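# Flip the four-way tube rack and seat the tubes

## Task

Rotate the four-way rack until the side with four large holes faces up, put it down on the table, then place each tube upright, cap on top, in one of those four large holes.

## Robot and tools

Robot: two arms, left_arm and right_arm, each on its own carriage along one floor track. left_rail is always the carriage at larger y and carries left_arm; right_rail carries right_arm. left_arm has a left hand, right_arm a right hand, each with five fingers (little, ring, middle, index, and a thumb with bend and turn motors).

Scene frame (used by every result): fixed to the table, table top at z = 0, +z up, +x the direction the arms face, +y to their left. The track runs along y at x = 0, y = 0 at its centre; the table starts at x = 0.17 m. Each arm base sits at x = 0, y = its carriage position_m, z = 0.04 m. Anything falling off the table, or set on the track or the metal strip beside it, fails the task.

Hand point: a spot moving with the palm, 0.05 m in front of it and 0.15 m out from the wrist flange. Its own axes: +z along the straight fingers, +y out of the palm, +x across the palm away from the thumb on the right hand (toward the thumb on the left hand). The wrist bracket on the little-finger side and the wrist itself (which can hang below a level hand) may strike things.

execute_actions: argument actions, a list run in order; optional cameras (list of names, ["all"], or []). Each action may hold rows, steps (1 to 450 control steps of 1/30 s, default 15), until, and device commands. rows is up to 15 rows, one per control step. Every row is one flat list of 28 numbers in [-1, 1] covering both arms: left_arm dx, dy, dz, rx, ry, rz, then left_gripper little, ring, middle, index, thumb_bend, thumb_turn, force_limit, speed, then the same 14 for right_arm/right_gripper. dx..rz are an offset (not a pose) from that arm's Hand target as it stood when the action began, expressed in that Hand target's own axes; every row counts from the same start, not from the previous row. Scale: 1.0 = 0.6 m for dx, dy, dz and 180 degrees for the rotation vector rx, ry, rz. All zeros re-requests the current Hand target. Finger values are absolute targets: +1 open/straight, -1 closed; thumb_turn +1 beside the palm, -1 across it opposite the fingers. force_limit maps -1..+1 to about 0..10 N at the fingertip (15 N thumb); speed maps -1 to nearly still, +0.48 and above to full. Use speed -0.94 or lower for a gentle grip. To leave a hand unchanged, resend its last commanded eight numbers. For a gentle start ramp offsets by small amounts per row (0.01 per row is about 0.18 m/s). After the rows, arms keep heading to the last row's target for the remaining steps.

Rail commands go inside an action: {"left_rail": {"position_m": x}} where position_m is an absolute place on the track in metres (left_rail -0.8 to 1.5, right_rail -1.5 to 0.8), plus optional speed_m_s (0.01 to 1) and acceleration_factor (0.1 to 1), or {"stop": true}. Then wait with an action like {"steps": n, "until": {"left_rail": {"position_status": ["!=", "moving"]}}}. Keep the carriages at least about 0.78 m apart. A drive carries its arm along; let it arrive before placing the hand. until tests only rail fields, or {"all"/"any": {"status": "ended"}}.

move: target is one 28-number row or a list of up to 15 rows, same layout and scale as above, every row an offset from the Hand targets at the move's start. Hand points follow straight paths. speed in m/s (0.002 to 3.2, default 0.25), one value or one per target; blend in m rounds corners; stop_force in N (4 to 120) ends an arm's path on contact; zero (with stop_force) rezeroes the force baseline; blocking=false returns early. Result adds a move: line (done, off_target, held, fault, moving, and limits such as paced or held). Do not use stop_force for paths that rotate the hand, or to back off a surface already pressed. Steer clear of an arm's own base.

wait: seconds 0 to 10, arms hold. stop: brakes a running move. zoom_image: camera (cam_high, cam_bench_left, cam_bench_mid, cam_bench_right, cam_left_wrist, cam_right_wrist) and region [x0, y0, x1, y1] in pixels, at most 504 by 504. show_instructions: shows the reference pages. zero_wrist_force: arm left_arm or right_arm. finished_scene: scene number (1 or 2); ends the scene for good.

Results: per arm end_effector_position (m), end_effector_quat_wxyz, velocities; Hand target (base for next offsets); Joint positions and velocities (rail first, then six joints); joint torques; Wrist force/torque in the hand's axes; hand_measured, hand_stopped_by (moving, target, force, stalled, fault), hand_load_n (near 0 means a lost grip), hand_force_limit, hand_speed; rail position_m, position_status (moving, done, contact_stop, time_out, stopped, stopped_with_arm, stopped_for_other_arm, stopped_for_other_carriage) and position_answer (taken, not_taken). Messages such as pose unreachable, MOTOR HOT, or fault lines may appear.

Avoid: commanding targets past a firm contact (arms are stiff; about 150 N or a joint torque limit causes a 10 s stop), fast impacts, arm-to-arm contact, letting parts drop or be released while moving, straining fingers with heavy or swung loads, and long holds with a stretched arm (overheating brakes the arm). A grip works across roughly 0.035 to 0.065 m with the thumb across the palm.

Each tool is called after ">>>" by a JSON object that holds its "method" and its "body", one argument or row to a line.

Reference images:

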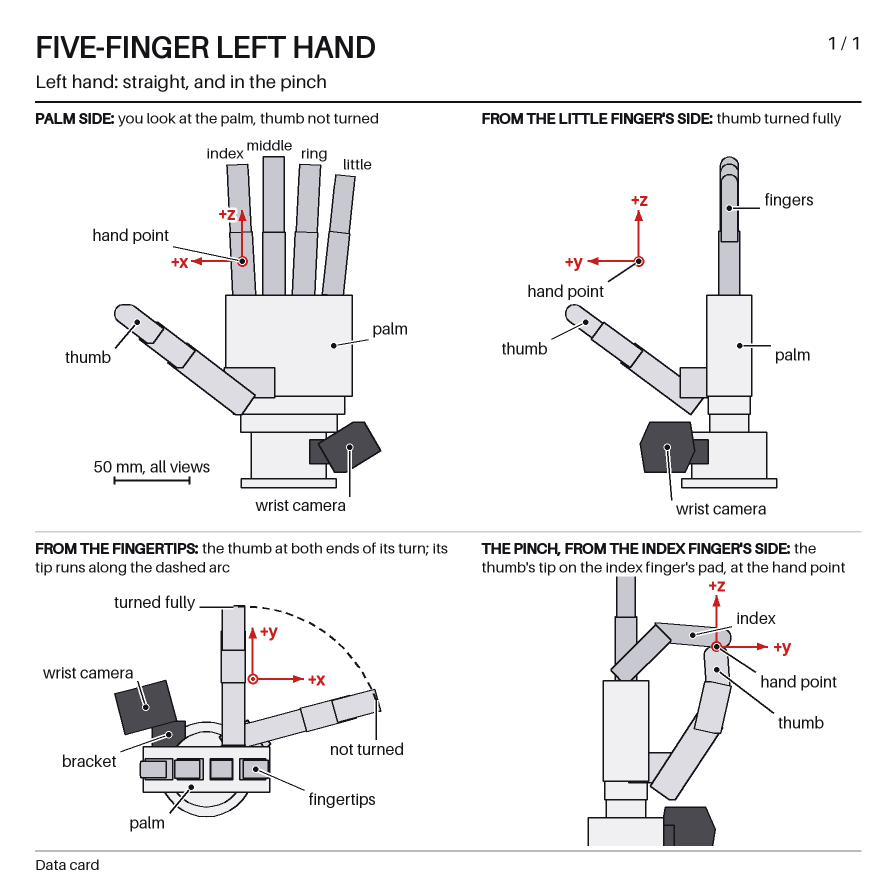

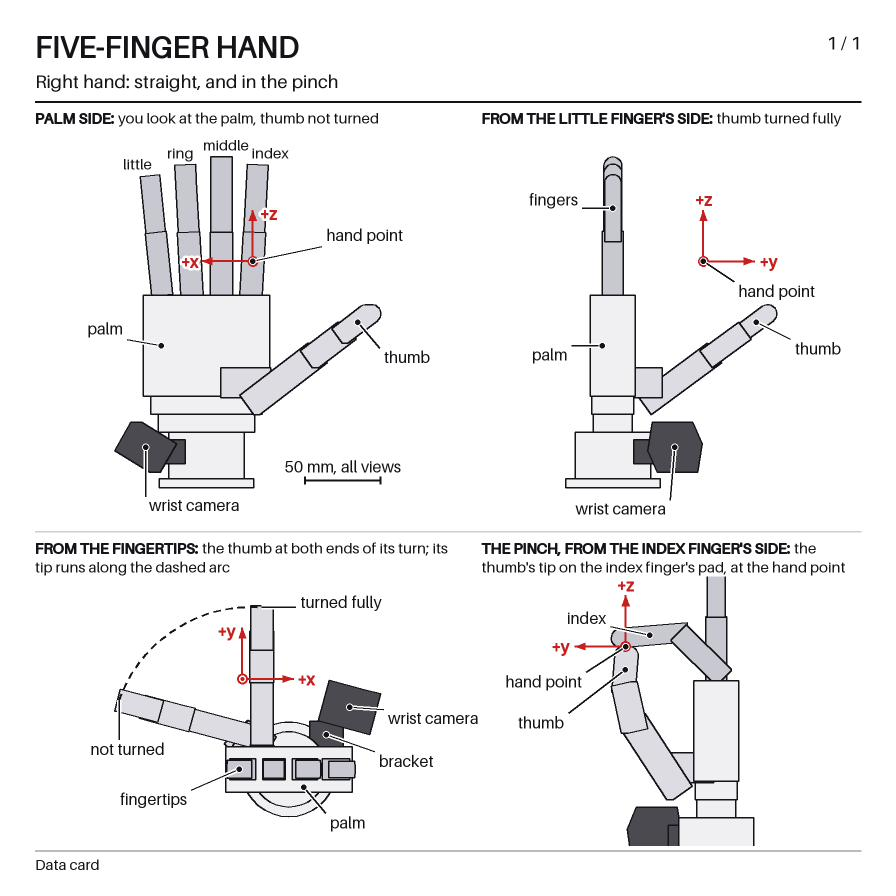

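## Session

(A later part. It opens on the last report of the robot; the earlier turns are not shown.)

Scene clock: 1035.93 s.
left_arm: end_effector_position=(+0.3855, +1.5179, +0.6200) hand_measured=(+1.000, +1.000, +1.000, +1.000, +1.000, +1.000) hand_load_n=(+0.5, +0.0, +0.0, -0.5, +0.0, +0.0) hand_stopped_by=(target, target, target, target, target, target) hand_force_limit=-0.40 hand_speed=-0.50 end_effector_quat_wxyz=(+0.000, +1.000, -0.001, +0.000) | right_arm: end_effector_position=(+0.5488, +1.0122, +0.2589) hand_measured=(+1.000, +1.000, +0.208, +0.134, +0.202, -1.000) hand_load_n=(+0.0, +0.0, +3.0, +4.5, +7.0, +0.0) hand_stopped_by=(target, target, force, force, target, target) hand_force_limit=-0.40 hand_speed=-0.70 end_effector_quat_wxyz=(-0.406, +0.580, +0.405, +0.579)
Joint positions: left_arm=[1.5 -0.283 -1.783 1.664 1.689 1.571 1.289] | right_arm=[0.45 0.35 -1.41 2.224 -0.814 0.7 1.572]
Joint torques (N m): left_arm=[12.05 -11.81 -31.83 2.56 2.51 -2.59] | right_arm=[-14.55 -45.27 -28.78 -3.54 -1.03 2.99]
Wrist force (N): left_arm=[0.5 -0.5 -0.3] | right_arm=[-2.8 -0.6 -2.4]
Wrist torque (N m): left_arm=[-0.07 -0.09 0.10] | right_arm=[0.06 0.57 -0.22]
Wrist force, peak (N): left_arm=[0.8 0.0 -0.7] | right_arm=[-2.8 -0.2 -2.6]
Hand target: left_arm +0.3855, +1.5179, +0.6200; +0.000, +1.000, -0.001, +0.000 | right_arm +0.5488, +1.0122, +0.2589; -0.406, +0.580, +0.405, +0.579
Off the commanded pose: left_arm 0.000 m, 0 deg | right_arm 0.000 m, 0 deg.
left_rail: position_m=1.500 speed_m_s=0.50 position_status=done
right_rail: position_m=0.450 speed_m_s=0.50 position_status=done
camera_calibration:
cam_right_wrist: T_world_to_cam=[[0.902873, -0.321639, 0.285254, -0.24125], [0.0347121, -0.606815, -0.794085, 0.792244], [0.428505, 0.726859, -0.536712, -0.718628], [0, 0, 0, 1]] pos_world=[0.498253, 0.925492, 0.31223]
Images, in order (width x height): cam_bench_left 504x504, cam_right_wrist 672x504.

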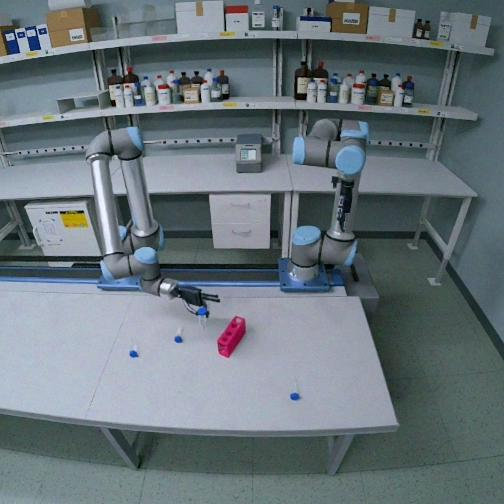

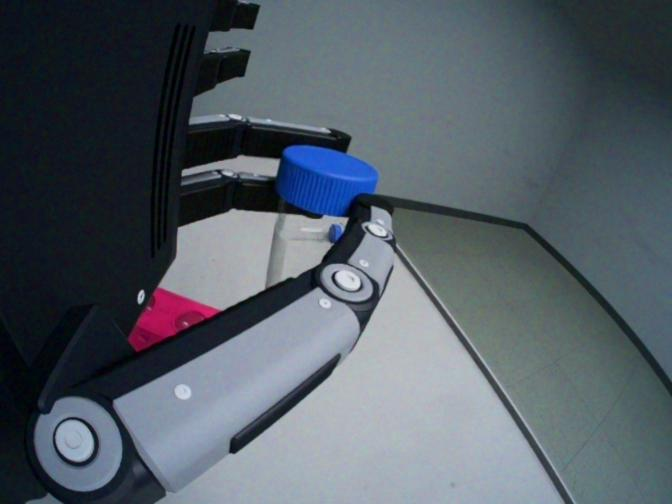

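>>> {"method": "move", "body": {
  "target": [0,0,0,0,0,0,1,1,1,1,1,1,-0.4,-0.5,-0.0317,-0.0558,0.1542,0,0,0,1,1,-0.1,-0.1,0.2,-1,-0.4,-0.7],
  "speed": 0.12,
  "stop_force": 10,
  "cameras": ["cam_right_wrist","cam_left_wrist","cam_bench_left","cam_bench_mid","cam_high"]
}}

>>> {"method": "zoom_image", "body": {
  "camera": "cam_bench_left",
  "region": [170, 270, 290, 390]
}}

>>> {"method": "zoom_image", "body": {
  "camera": "cam_left_wrist",
  "region": [80, 120, 280, 320]
}}

>>> {"method": "zoom_image", "body": {
  "camera": "cam_high",
  "region": [160, 30, 280, 150]
}}

Scene clock: 1045.07 s.
left_arm: end_effector_position=(+0.3855, +1.5179, +0.6200) hand_measured=(+1.000, +1.000, +1.000, +1.000, +1.000, +1.000) hand_load_n=(+0.0, +0.0, +0.0, -0.5, +0.0, +0.0) hand_stopped_by=(target, target, target, target, target, target) hand_force_limit=-0.40 hand_speed=-0.50 end_effector_quat_wxyz=(+0.000, +1.000, -0.001, +0.000) | right_arm: end_effector_position=(+0.5489, +1.1106, +0.2400) hand_measured=(+1.000, +1.000, +0.208, +0.134, +0.202, -1.000) hand_load_n=(+0.0, +0.0, +3.0, +4.5, +7.0, +0.0) hand_stopped_by=(target, target, force, force, target, target) hand_force_limit=-0.40 hand_speed=-0.70 end_effector_quat_wxyz=(-0.406, +0.580, +0.405, +0.579)
Joint positions: left_arm=[1.5 -0.283 -1.783 1.664 1.689 1.571 1.289] | right_arm=[0.45 0.52 -1.286 2.107 -0.82 0.869 1.573]
Joint torques (N m): left_arm=[10.65 -12.87 -31.5 2.27 2.27 -2.46] | right_arm=[15.38 -40.69 -38.99 2.32 2.37 -3.15]
Wrist force (N): left_arm=[0.7 -0.2 -0.6] | right_arm=[-2.0 -0.7 -2.3]
Wrist torque (N m): left_arm=[-0.01 -0.13 0.10] | right_arm=[0.04 0.48 -0.15]
Wrist force, peak (N): left_arm=[0.5 0.1 -1.0] | right_arm=[-2.6 -0.1 -3.0]
Hand target: left_arm +0.3855, +1.5179, +0.6200; +0.000, +1.000, -0.001, +0.000 | right_arm +0.5489, +1.1106, +0.2400; -0.406, +0.580, +0.405, +0.579
Off the commanded pose: left_arm 0.000 m, 0 deg | right_arm 0.000 m, 0 deg.
left_rail: position_m=1.500 speed_m_s=0.50 position_status=done
right_rail: position_m=0.450 speed_m_s=0.50 position_status=done
move: done
camera_calibration:
cam_left_wrist: T_world_to_cam=[[0.251993, 0.967478, 0.0220218, -1.57985], [0.854038, -0.233033, 0.465096, -0.255642], [0.455103, -0.0983937, -0.884986, 0.633388], [0, 0, 0, 1]] pos_world=[0.328184, 1.53122, 0.714229]
cam_right_wrist: T_world_to_cam=[[0.902873, -0.321639, 0.285254, -0.204329], [0.0347121, -0.606815, -0.794085, 0.83692], [0.428505, 0.726859, -0.536712, -0.800507], [0, 0, 0, 1]] pos_world=[0.498453, 1.02399, 0.29323]
Images, in order (width x height): cam_high 504x504, cam_bench_left 504x504, cam_bench_mid 504x504, cam_left_wrist 672x504, cam_right_wrist 672x504.

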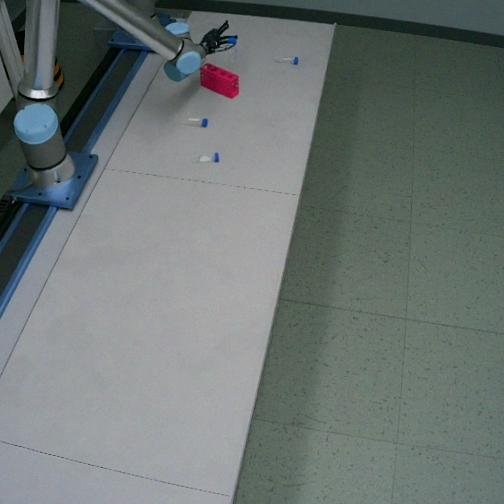

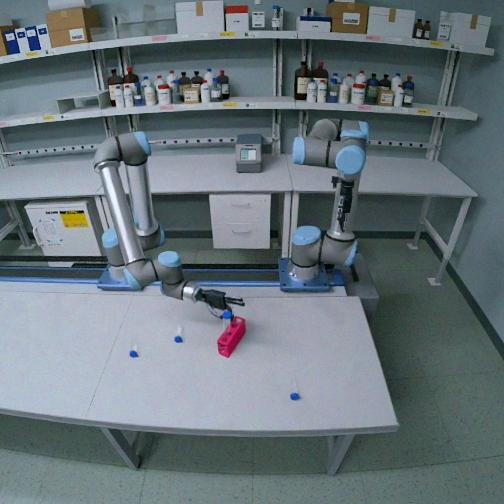

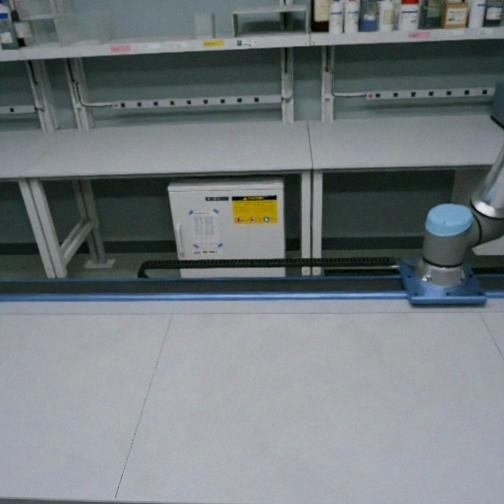

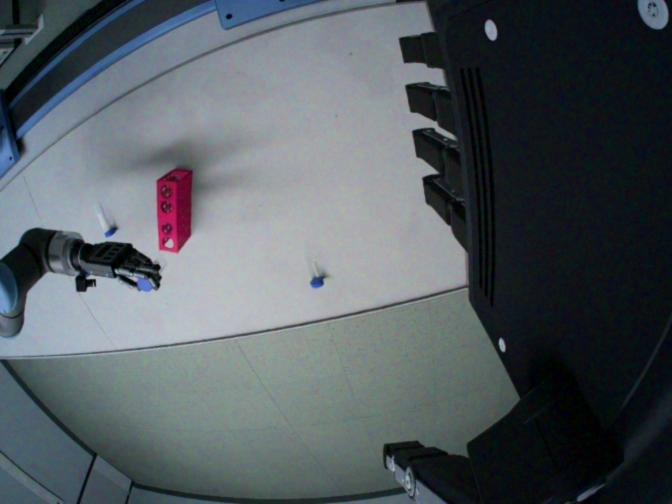

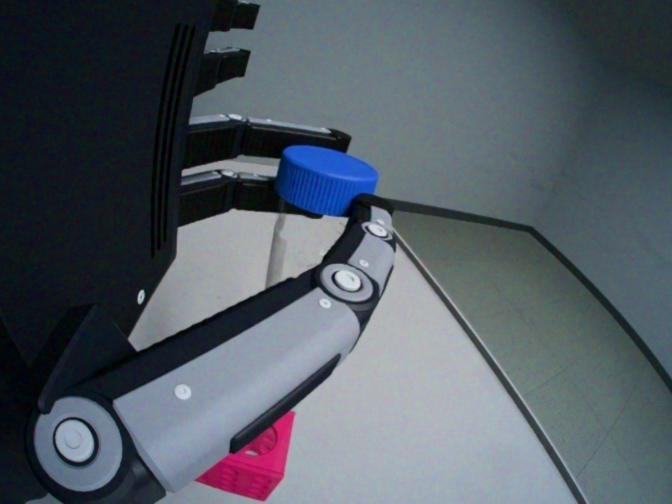

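Scaled by 4.200 from the camera's 504x504 image, which has a finer 720x720 frame.

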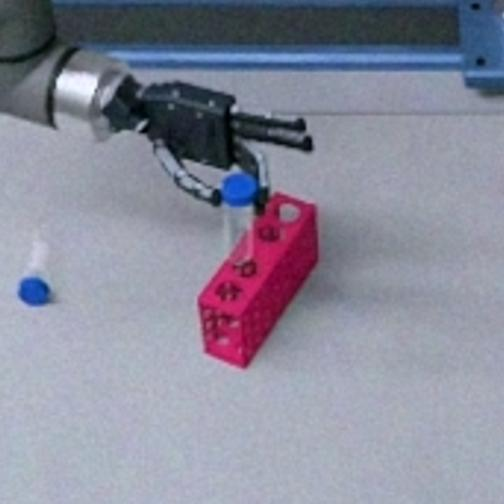

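Scaled by 2.520 from the camera's 672x504 image, which has a finer 960x720 frame.

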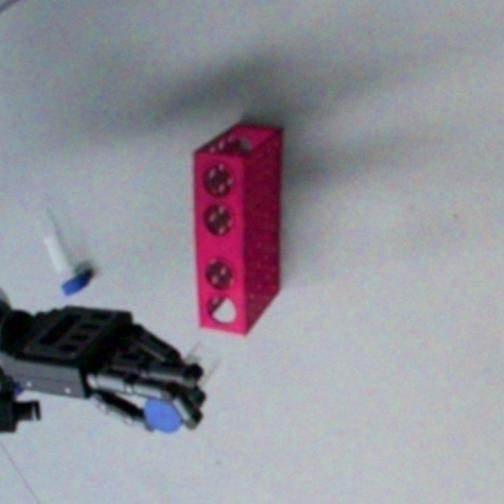

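Scaled by 4.200 from the camera's 504x504 image, which has a finer 720x720 frame.

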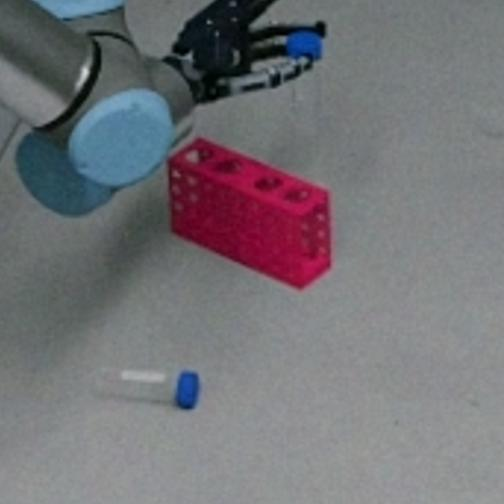

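>>> {"method": "move", "body": {
  "target": [0,0,0,0,0,0,1,1,1,1,1,1,-0.4,-0.5,-0.008,-0.0028,-0.0312,0,0,0,1,1,-0.1,-0.1,0.2,-1,-0.4,-0.7],
  "speed": 0.1,
  "cameras": ["cam_right_wrist","cam_left_wrist","cam_bench_left","cam_high"]
}}

>>> {"method": "zoom_image", "body": {
  "camera": "cam_bench_left",
  "region": [195, 295, 265, 365]
}}

>>> {"method": "zoom_image", "body": {
  "camera": "cam_left_wrist",
  "region": [100, 160, 220, 280]
}}

>>> {"method": "zoom_image", "body": {
  "camera": "cam_high",
  "region": [190, 30, 260, 100]
}}

Scene clock: 1120.13 s.
left_arm: end_effector_position=(+0.3855, +1.5179, +0.6200) hand_measured=(+1.000, +1.000, +1.000, +1.000, +1.000, +1.000) hand_load_n=(+0.0, +0.0, +0.0, +0.0, +0.0, +0.0) hand_stopped_by=(target, target, target, target, target, target) hand_force_limit=-0.40 hand_speed=-0.50 end_effector_quat_wxyz=(+0.000, +1.000, -0.001, +0.000) | right_arm: end_effector_position=(+0.5410, +1.0937, +0.2352) hand_measured=(+1.000, +1.000, +0.208, +0.134, +0.202, -1.000) hand_load_n=(+0.0, +0.0, +3.0, +5.0, +7.0, +0.0) hand_stopped_by=(target, target, force, force, target, target) hand_force_limit=-0.40 hand_speed=-0.70 end_effector_quat_wxyz=(-0.406, +0.580, +0.405, +0.579)
Joint positions: left_arm=[1.5 -0.283 -1.783 1.664 1.689 1.571 1.289] | right_arm=[0.45 0.5 -1.304 2.144 -0.84 0.85 1.572]
Joint torques (N m): left_arm=[10.08 -10.49 -32.77 2.12 2.66 -2.62] | right_arm=[-17.57 -57.27 -21.6 -6.03 -1.68 -0.08]
Wrist force (N): left_arm=[0.1 -0.4 -1.0] | right_arm=[-2.1 -0.8 -2.2]
Wrist torque (N m): left_arm=[-0.01 -0.06 0.08] | right_arm=[0.02 0.49 -0.13]
Wrist force, peak (N): left_arm=[1.1 -0.2 -0.5] | right_arm=[-2.2 -0.7 -2.7]
Hand target: left_arm +0.3855, +1.5179, +0.6200; +0.000, +1.000, -0.001, +0.000 | right_arm +0.5409, +1.0936, +0.2352; -0.406, +0.580, +0.405, +0.579
Off the commanded pose: left_arm 0.000 m, 0 deg | right_arm 0.000 m, 0 deg.
left_rail: position_m=1.500 speed_m_s=0.50 position_status=done
right_rail: position_m=0.450 speed_m_s=0.50 position_status=done
move: done
camera_calibration:
cam_left_wrist: T_world_to_cam=[[0.251993, 0.967478, 0.0220218, -1.57985], [0.854038, -0.233033, 0.465096, -0.255642], [0.455103, -0.0983937, -0.884986, 0.633388], [0, 0, 0, 1]] pos_world=[0.328184, 1.53122, 0.714229]
cam_right_wrist: T_world_to_cam=[[0.902831, -0.321651, 0.285372, -0.201206], [0.0347885, -0.606848, -0.794056, 0.823058], [0.428587, 0.726826, -0.536691, -0.787312], [0, 0, 0, 1]] pos_world=[0.490453, 1.00699, 0.288429]
Images, in order (width x height): cam_high 504x504, cam_bench_left 504x504, cam_left_wrist 672x504, cam_right_wrist 672x504.

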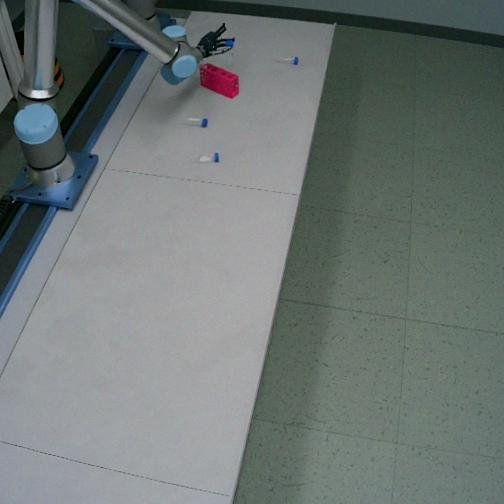

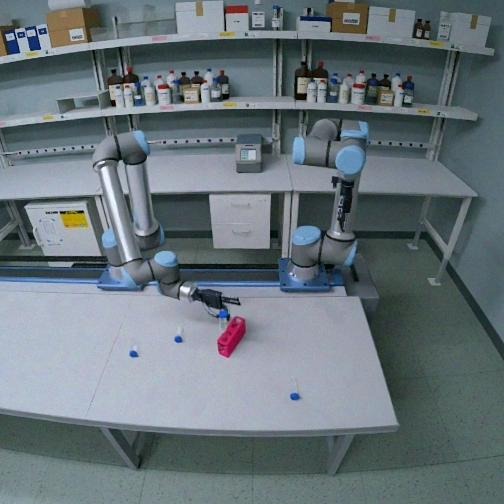

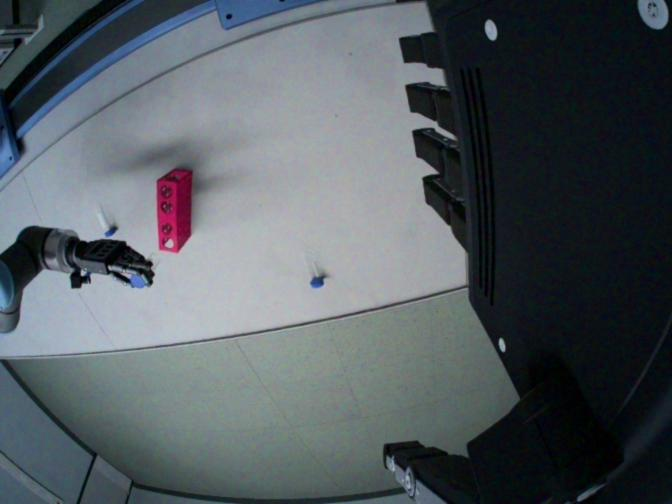

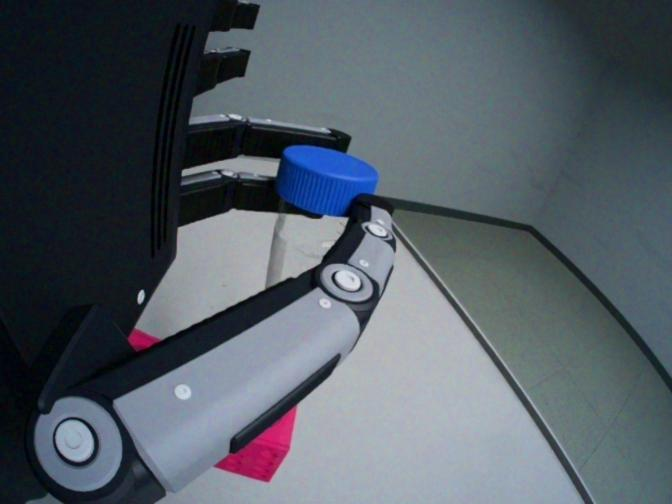

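Scaled by 7.200 from the camera's 504x504 image, which has a finer 720x720 frame.

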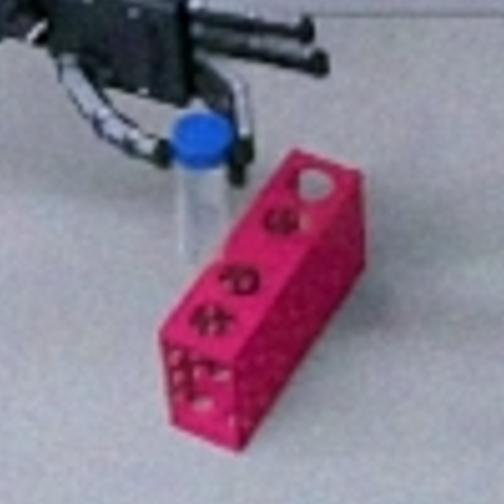

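Scaled by 4.200 from the camera's 672x504 image, which has a finer 960x720 frame.

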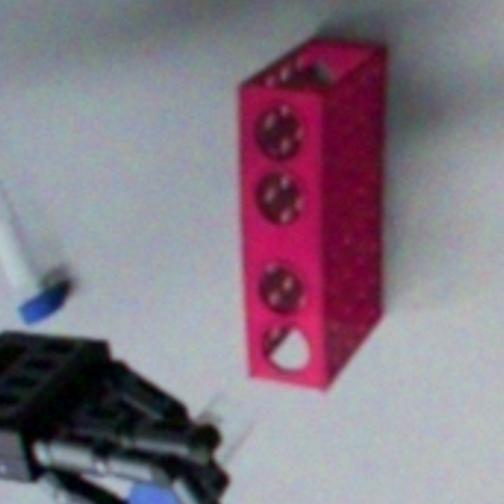

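Scaled by 7.200 from the camera's 504x504 image, which has a finer 720x720 frame.

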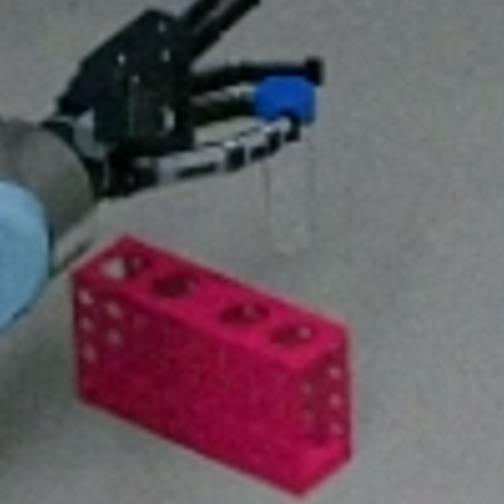

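>>> {"method": "move", "body": {
  "target": [0,0,0,0,0,0,1,1,1,1,1,1,-0.4,-0.5,-0.067,0,0,0,0,0,1,1,-0.1,-0.1,0.2,-1,-0.4,-0.7],
  "speed": 0.1,
  "stop_force": 5,
  "cameras": ["cam_right_wrist","cam_left_wrist","cam_bench_left","cam_high"]
}}

>>> {"method": "zoom_image", "body": {
  "camera": "cam_bench_left",
  "region": [195, 295, 265, 365]
}}

>>> {"method": "zoom_image", "body": {
  "camera": "cam_left_wrist",
  "region": [110, 190, 210, 290]
}}

>>> {"method": "zoom_image", "body": {
  "camera": "cam_high",
  "region": [190, 30, 260, 100]
}}

Scene clock: 1148.30 s.
left_arm: end_effector_position=(+0.3855, +1.5179, +0.6200) hand_measured=(+1.000, +1.000, +1.000, +1.000, +1.000, +1.000) hand_load_n=(+0.0, +0.0, +0.0, +0.0, +0.0, +0.0) hand_stopped_by=(target, target, target, target, target, target) hand_force_limit=-0.40 hand_speed=-0.50 end_effector_quat_wxyz=(+0.000, +1.000, -0.001, +0.000) | right_arm: end_effector_position=(+0.5409, +1.0936, +0.1950) hand_measured=(+1.000, +1.000, +0.208, +0.134, +0.202, -1.000) hand_load_n=(+0.0, +0.0, +3.0, +4.5, +6.5, +0.0) hand_stopped_by=(target, target, force, force, target, target) hand_force_limit=-0.40 hand_speed=-0.70 end_effector_quat_wxyz=(-0.406, +0.580, +0.405, +0.579)
Joint positions: left_arm=[1.5 -0.283 -1.783 1.664 1.689 1.571 1.289] | right_arm=[0.45 0.5 -1.243 2.164 -0.921 0.85 1.573]
Joint torques (N m): left_arm=[12.4 -14.13 -32.52 2.32 2.67 -2.32] | right_arm=[8 -41.41 -19.24 -6.05 2.21 3.12]
Wrist force (N): left_arm=[0.3 0.1 -0.5] | right_arm=[-2.3 -0.5 -2.2]
Wrist torque (N m): left_arm=[0.04 -0.07 0.06] | right_arm=[0.07 0.51 -0.13]
Wrist force, peak (N): left_arm=[0.8 -0.2 -0.7] | right_arm=[-2.9 -0.7 -2.6]
Hand target: left_arm +0.3855, +1.5179, +0.6200; +0.000, +1.000, -0.001, +0.000 | right_arm +0.5409, +1.0936, +0.1950; -0.406, +0.580, +0.405, +0.579
Off the commanded pose: left_arm 0.000 m, 0 deg | right_arm 0.000 m, 0 deg.
left_rail: position_m=1.500 speed_m_s=0.50 position_status=done
right_rail: position_m=0.450 speed_m_s=0.50 position_status=done
move: done
camera_calibration:
cam_left_wrist: T_world_to_cam=[[0.251993, 0.967478, 0.0220218, -1.57985], [0.854038, -0.233033, 0.465096, -0.255642], [0.455103, -0.0983937, -0.884986, 0.633388], [0, 0, 0, 1]] pos_world=[0.328184, 1.53122, 0.714229]
cam_right_wrist: T_world_to_cam=[[0.902873, -0.321639, 0.285254, -0.18968], [0.0347121, -0.606815, -0.794085, 0.791091], [0.428505, 0.726859, -0.536712, -0.808759], [0, 0, 0, 1]] pos_world=[0.490353, 1.00689, 0.24823]
Images, in order (width x height): cam_high 504x504, cam_bench_left 504x504, cam_left_wrist 672x504, cam_right_wrist 672x504.

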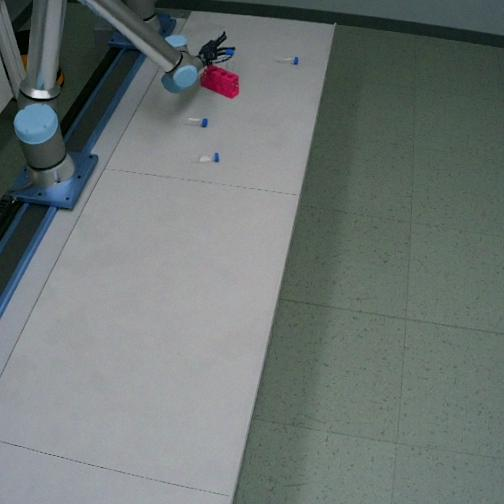

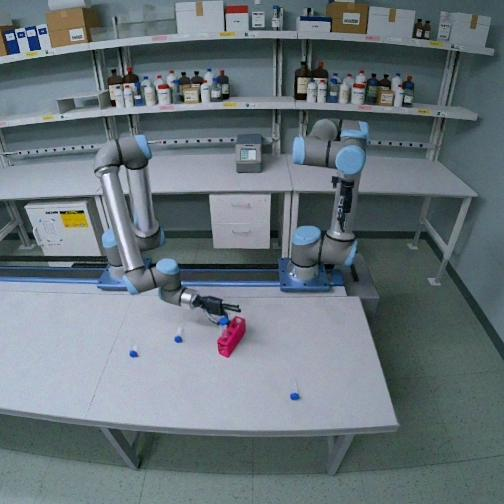

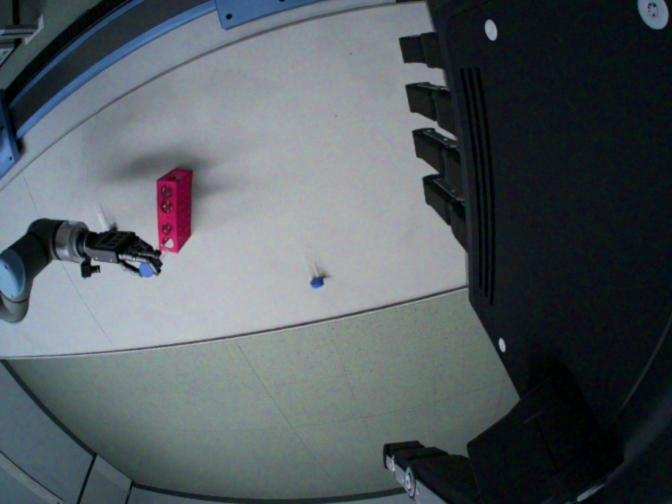

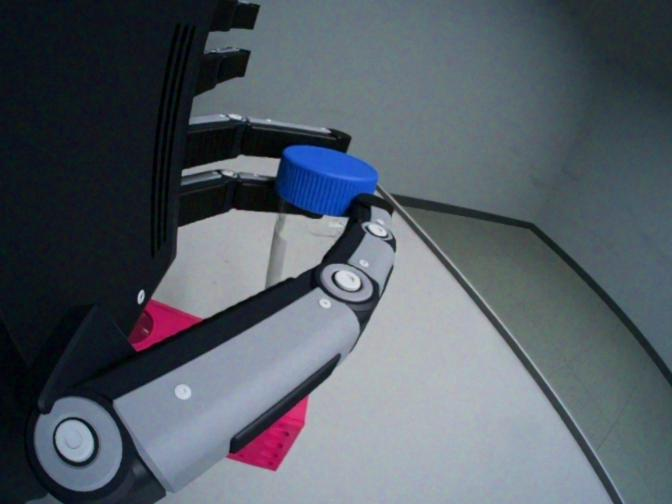

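Scaled by 7.200 from the camera's 504x504 image, which has a finer 720x720 frame.

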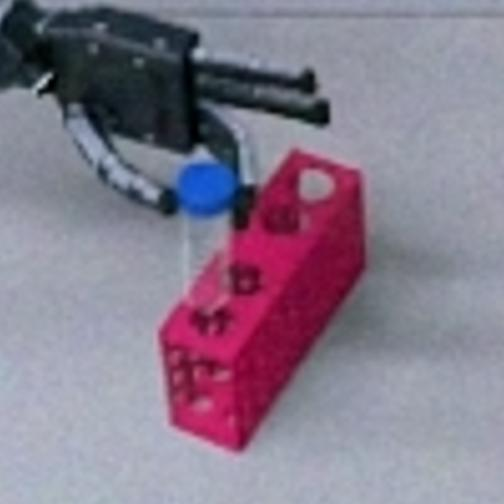

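Scaled by 5.040 from the camera's 672x504 image, which has a finer 960x720 frame.

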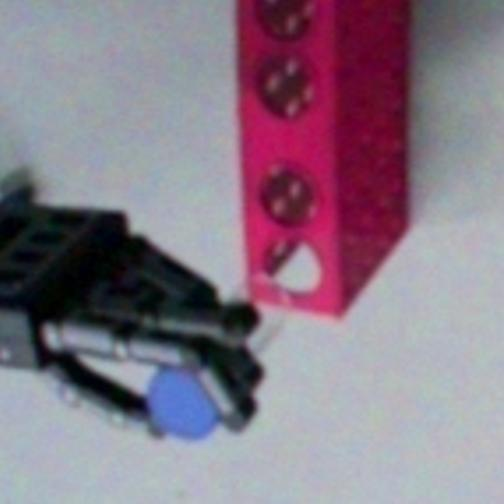

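Scaled by 7.200 from the camera's 504x504 image, which has a finer 720x720 frame.

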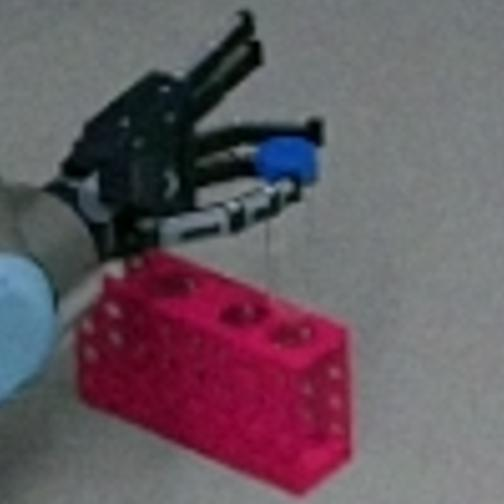

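>>> {"method": "move", "body": {
  "target": [0,0,0,0,0,0,1,1,1,1,1,1,-0.4,-0.5,-0.05,0.0015,0,0,0,0,1,1,-0.1,-0.1,0.2,-1,-0.4,-0.7],
  "speed": 0.04,
  "stop_force": 5,
  "cameras": ["cam_right_wrist","cam_left_wrist","cam_bench_left","cam_high"]
}}

>>> {"method": "zoom_image", "body": {
  "camera": "cam_bench_left",
  "region": [195, 295, 265, 365]
}}

>>> {"method": "zoom_image", "body": {
  "camera": "cam_left_wrist",
  "region": [110, 190, 210, 290]
}}

>>> {"method": "zoom_image", "body": {
  "camera": "cam_high",
  "region": [190, 30, 260, 100]
}}

Scene clock: 1162.73 s.
left_arm: end_effector_position=(+0.3855, +1.5179, +0.6200) hand_measured=(+1.000, +1.000, +1.000, +1.000, +1.000, +1.000) hand_load_n=(+0.0, +0.0, +0.0, +0.0, -0.5, +0.0) hand_stopped_by=(target, target, target, target, target, target) hand_force_limit=-0.40 hand_speed=-0.50 end_effector_quat_wxyz=(+0.000, +1.000, -0.001, +0.000) | right_arm: end_effector_position=(+0.5417, +1.0933, +0.1650) hand_measured=(+1.000, +1.000, +0.208, +0.134, +0.202, -1.000) hand_load_n=(+0.0, +0.0, +3.0, +5.0, +6.5, +0.0) hand_stopped_by=(target, target, force, force, target, target) hand_force_limit=-0.40 hand_speed=-0.70 end_effector_quat_wxyz=(-0.406, +0.580, +0.405, +0.579)
Joint positions: left_arm=[1.5 -0.283 -1.783 1.664 1.689 1.571 1.289] | right_arm=[0.45 0.499 -1.195 2.175 -0.98 0.848 1.573]
Joint torques (N m): left_arm=[13.35 -13.55 -31.8 2.13 2.28 -2.32] | right_arm=[-16.24 -44.29 -17.88 -6.13 -1.63 2.91]
Wrist force (N): left_arm=[0.4 0.0 -0.7] | right_arm=[-2.5 -0.3 -2.0]
Wrist torque (N m): left_arm=[0.05 -0.10 0.09] | right_arm=[0.07 0.52 -0.14]
Wrist force, peak (N): left_arm=[0.1 -1.0 -0.5] | right_arm=[-3.1 -0.4 -2.4]
Hand target: left_arm +0.3855, +1.5179, +0.6200; +0.000, +1.000, -0.001, +0.000 | right_arm +0.5417, +1.0933, +0.1650; -0.406, +0.580, +0.405, +0.579
Off the commanded pose: left_arm 0.000 m, 0 deg | right_arm 0.000 m, 0 deg.
left_rail: position_m=1.500 speed_m_s=0.50 position_status=done
right_rail: position_m=0.450 speed_m_s=0.50 position_status=done
move: done
camera_calibration:
cam_left_wrist: T_world_to_cam=[[0.251993, 0.967478, 0.0220218, -1.57985], [0.854038, -0.233033, 0.465096, -0.255642], [0.455103, -0.0983937, -0.884986, 0.633388], [0, 0, 0, 1]] pos_world=[0.328184, 1.53122, 0.714229]
cam_right_wrist: T_world_to_cam=[[0.902873, -0.321639, 0.285254, -0.181909], [0.0347121, -0.606815, -0.794085, 0.767119], [0.428505, 0.726859, -0.536712, -0.825058], [0, 0, 0, 1]] pos_world=[0.491153, 1.00669, 0.21823]
Images, in order (width x height): cam_high 504x504, cam_bench_left 504x504, cam_left_wrist 672x504, cam_right_wrist 672x504.

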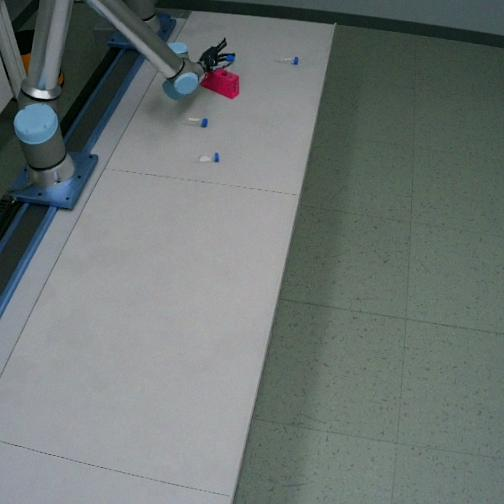

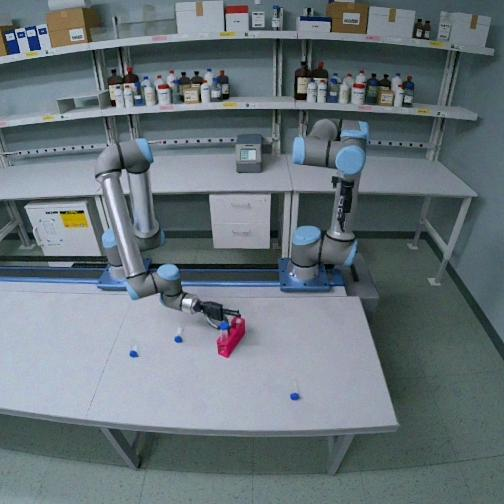

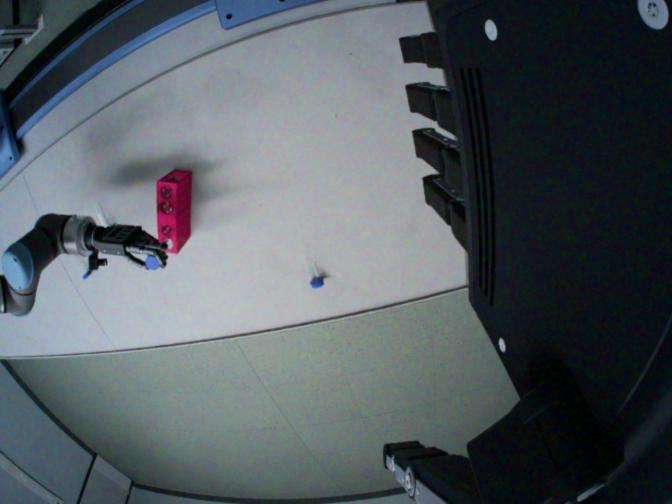

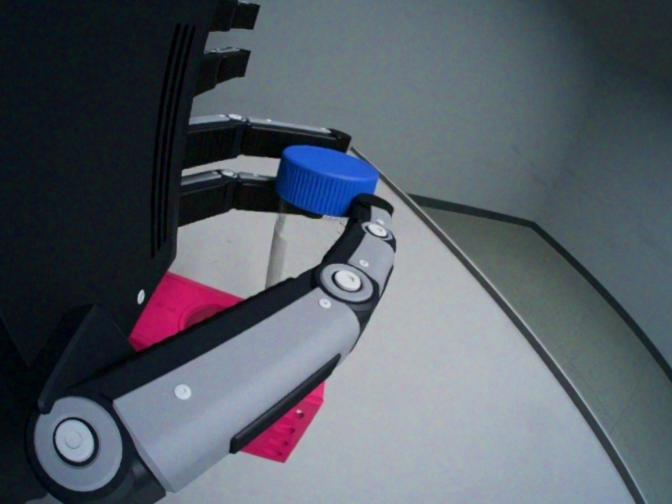

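Scaled by 7.200 from the camera's 504x504 image, which has a finer 720x720 frame.

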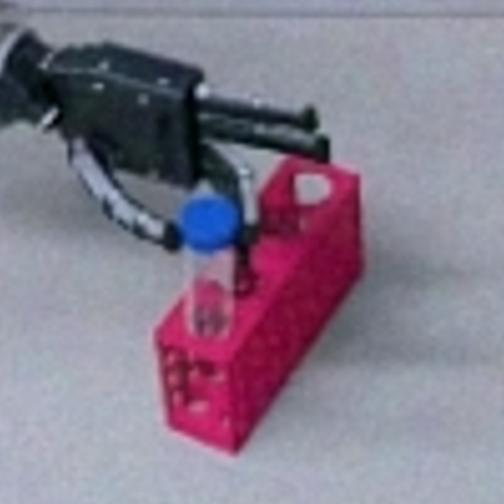

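Scaled by 5.040 from the camera's 672x504 image, which has a finer 960x720 frame.

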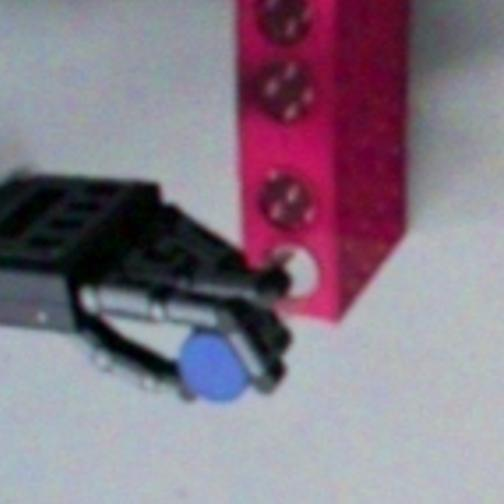

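Scaled by 7.200 from the camera's 504x504 image, which has a finer 720x720 frame.

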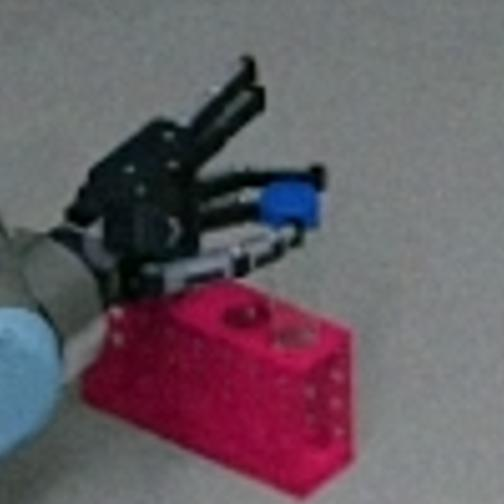

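>>> {"method": "move", "body": {
  "target": [0,0,0,0,0,0,1,1,1,1,1,1,-0.4,-0.5,-0.07,0,0,0,0,0,1,1,-0.1,-0.1,0.2,-1,-0.4,-0.7],
  "speed": 0.04,
  "stop_force": 5,
  "cameras": ["cam_right_wrist","cam_left_wrist","cam_bench_left","cam_high"]
}}

>>> {"method": "zoom_image", "body": {
  "camera": "cam_bench_left",
  "region": [195, 295, 265, 365]
}}

>>> {"method": "zoom_image", "body": {
  "camera": "cam_high",
  "region": [190, 30, 260, 100]
}}

Scene clock: 1172.93 s.
left_arm: end_effector_position=(+0.3855, +1.5179, +0.6200) hand_measured=(+1.000, +1.000, +1.000, +1.000, +1.000, +1.000) hand_load_n=(+0.0, +0.0, +0.0, +0.0, -0.5, +0.0) hand_stopped_by=(target, target, target, target, target, target) hand_force_limit=-0.40 hand_speed=-0.50 end_effector_quat_wxyz=(+0.000, +1.000, -0.001, +0.000) | right_arm: end_effector_position=(+0.5416, +1.0933, +0.1230) hand_measured=(+1.000, +1.000, +0.208, +0.134, +0.202, -1.000) hand_load_n=(+0.0, +0.0, +3.0, +5.0, +7.0, +0.0) hand_stopped_by=(target, target, force, force, target, target) hand_force_limit=-0.40 hand_speed=-0.70 end_effector_quat_wxyz=(-0.406, +0.580, +0.405, +0.579)
Joint positions: left_arm=[1.5 -0.283 -1.783 1.664 1.689 1.571 1.289] | right_arm=[0.45 0.499 -1.123 2.186 -1.062 0.849 1.573]
Joint torques (N m): left_arm=[11.16 -14.66 -32.5 2.34 2.29 -2.28] | right_arm=[8.12 -43.68 -13.98 -5.94 2.22 2.67]
Wrist force (N): left_arm=[0.7 -0.3 -0.5] | right_arm=[-2.4 -0.3 -2.6]
Wrist torque (N m): left_arm=[-0.01 -0.13 0.10] | right_arm=[0.09 0.55 -0.14]
Wrist force, peak (N): left_arm=[0.4 -0.4 -1.1] | right_arm=[-2.9 -0.3 -2.3]
Hand target: left_arm +0.3855, +1.5179, +0.6200; +0.000, +1.000, -0.001, +0.000 | right_arm +0.5416, +1.0934, +0.1230; -0.406, +0.580, +0.405, +0.579
Off the commanded pose: left_arm 0.000 m, 0 deg | right_arm 0.000 m, 0 deg.
left_rail: position_m=1.500 speed_m_s=0.50 position_status=done
right_rail: position_m=0.450 speed_m_s=0.50 position_status=done
move: done
camera_calibration:
cam_left_wrist: T_world_to_cam=[[0.251993, 0.967478, 0.0220218, -1.57985], [0.854038, -0.233033, 0.465096, -0.255642], [0.455103, -0.0983937, -0.884986, 0.633388], [0, 0, 0, 1]] pos_world=[0.328184, 1.53122, 0.714229]
cam_right_wrist: T_world_to_cam=[[0.902873, -0.321639, 0.285254, -0.169838], [0.0347121, -0.606815, -0.794085, 0.733771], [0.428505, 0.726859, -0.536712, -0.847557], [0, 0, 0, 1]] pos_world=[0.491053, 1.00669, 0.17623]
Images, in order (width x height): cam_high 504x504, cam_bench_left 504x504, cam_left_wrist 672x504, cam_right_wrist 672x504.

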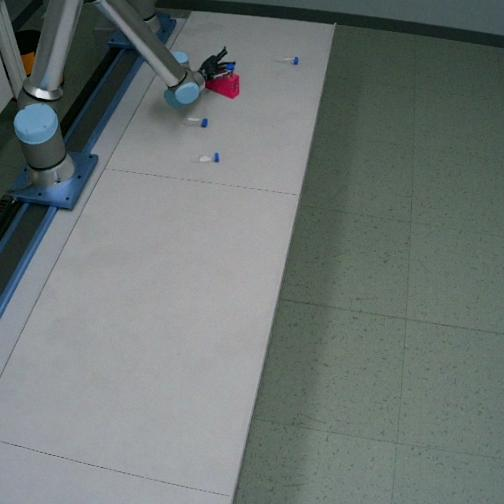

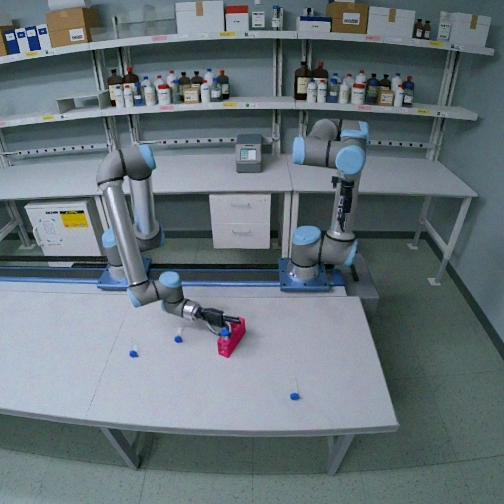

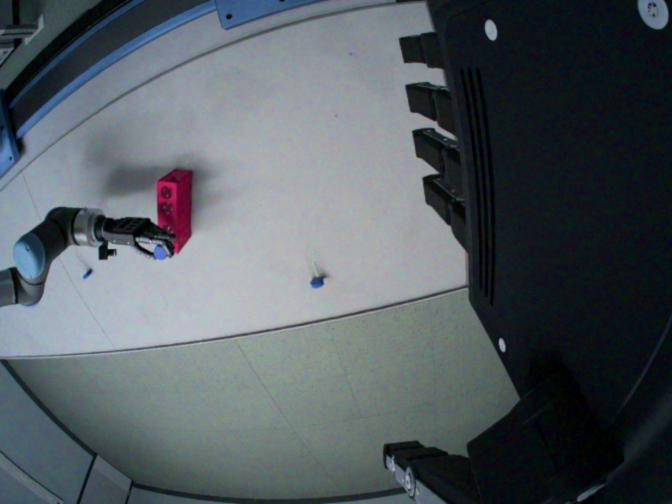

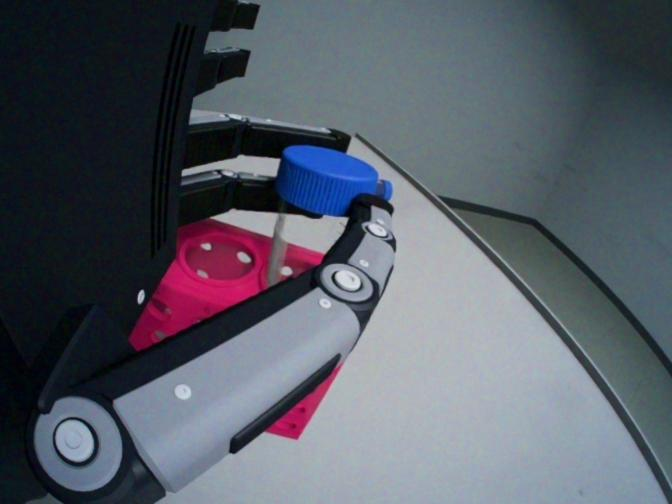

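Scaled by 7.200 from the camera's 504x504 image, which has a finer 720x720 frame.

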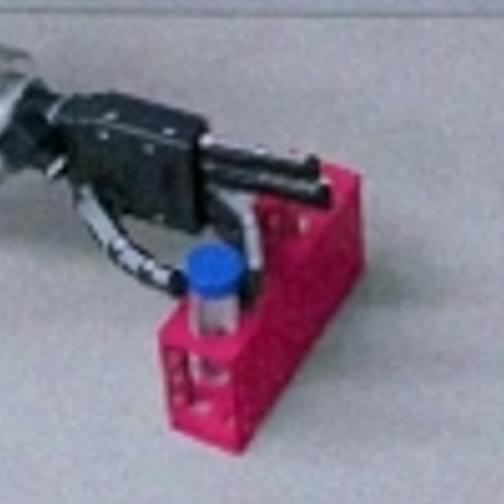

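Scaled by 7.200 from the camera's 504x504 image, which has a finer 720x720 frame.

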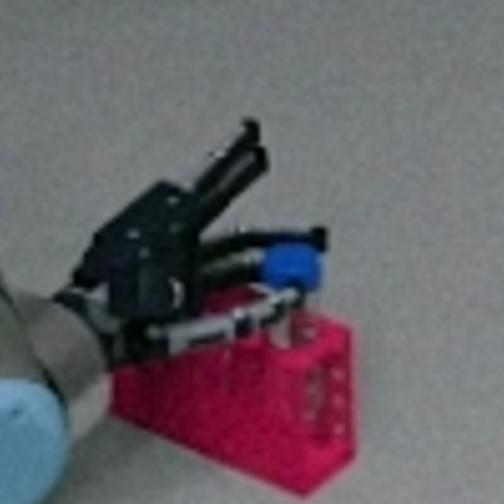

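>>> {"method": "move", "body": {
  "target": [0,0,0,0,0,0,1,1,1,1,1,1,-0.4,-0.5,-0.037,0,0,0,0,0,1,1,-0.1,-0.1,0.2,-1,-0.4,-0.7],
  "speed": 0.02,
  "stop_force": 4,
  "cameras": ["cam_bench_left"]
}}

>>> {"method": "zoom_image", "body": {
  "camera": "cam_bench_left",
  "region": [195, 295, 265, 365]
}}

Scene clock: 1182.47 s.
left_arm: end_effector_position=(+0.3855, +1.5179, +0.6200) hand_measured=(+1.000, +1.000, +1.000, +1.000, +1.000, +1.000) hand_load_n=(+0.0, +0.0, +0.0, +0.0, +0.0, +0.0) hand_stopped_by=(target, target, target, target, target, target) hand_force_limit=-0.40 hand_speed=-0.50 end_effector_quat_wxyz=(+0.000, +1.000, -0.001, +0.000) | right_arm: end_effector_position=(+0.5415, +1.0933, +0.1046) hand_measured=(+1.000, +1.000, +0.208, +0.134, +0.202, -1.000) hand_load_n=(+0.0, +0.0, +2.5, +5.0, +6.5, +0.0) hand_stopped_by=(target, target, force, force, target, target) hand_force_limit=-0.40 hand_speed=-0.70 end_effector_quat_wxyz=(-0.406, +0.580, +0.405, +0.579)
Joint positions: left_arm=[1.5 -0.283 -1.783 1.664 1.689 1.571 1.289] | right_arm=[0.45 0.499 -1.091 2.189 -1.097 0.849 1.573]
Joint torques (N m): left_arm=[10.21 -15.1 -32.07 2.45 2.4 -1.92] | right_arm=[9.63 -63.19 -27.98 2.54 1.12 -0.56]
Wrist force (N): left_arm=[0.5 0.2 -0.2] | right_arm=[-3.0 -0.5 -1.5]
Wrist torque (N m): left_arm=[0.03 -0.08 0.08] | right_arm=[-0.01 0.56 -0.16]
Wrist force, peak (N): left_arm=[0.7 -0.6 -1.0] | right_arm=[7.9 -0.5 -2.4]
Hand target: left_arm +0.3855, +1.5179, +0.6200; +0.000, +1.000, -0.001, +0.000 | right_arm +0.5415, +1.0933, +0.1046; -0.406, +0.580, +0.405, +0.579 (not the last commanded pose)
Off the commanded pose: left_arm 0.000 m, 0 deg | right_arm 0.004 m, 0 deg.
left_rail: position_m=1.500 speed_m_s=0.50 position_status=done
right_rail: position_m=0.450 speed_m_s=0.50 position_status=done
move: contact (right_arm)
Images, in order (width x height): cam_bench_left 504x504.

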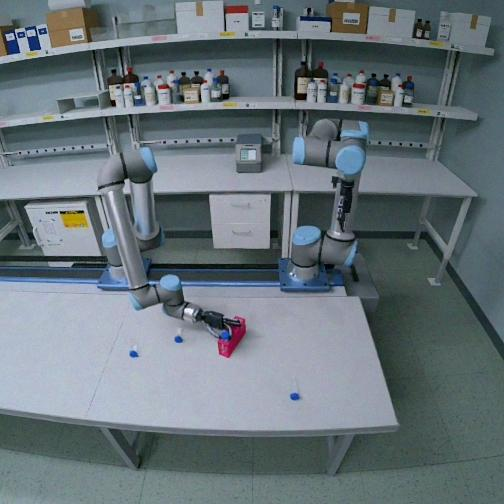

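Scaled by 7.200 from the camera's 504x504 image, which has a finer 720x720 frame.

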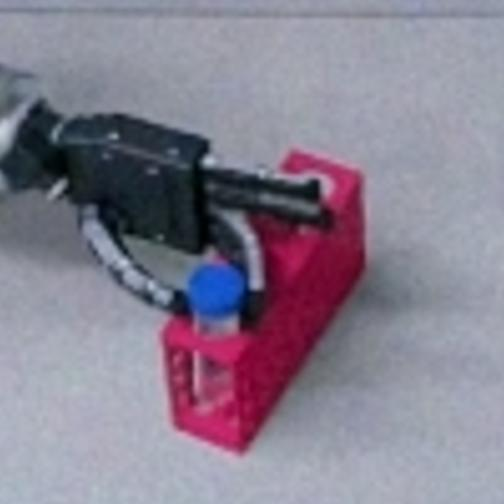

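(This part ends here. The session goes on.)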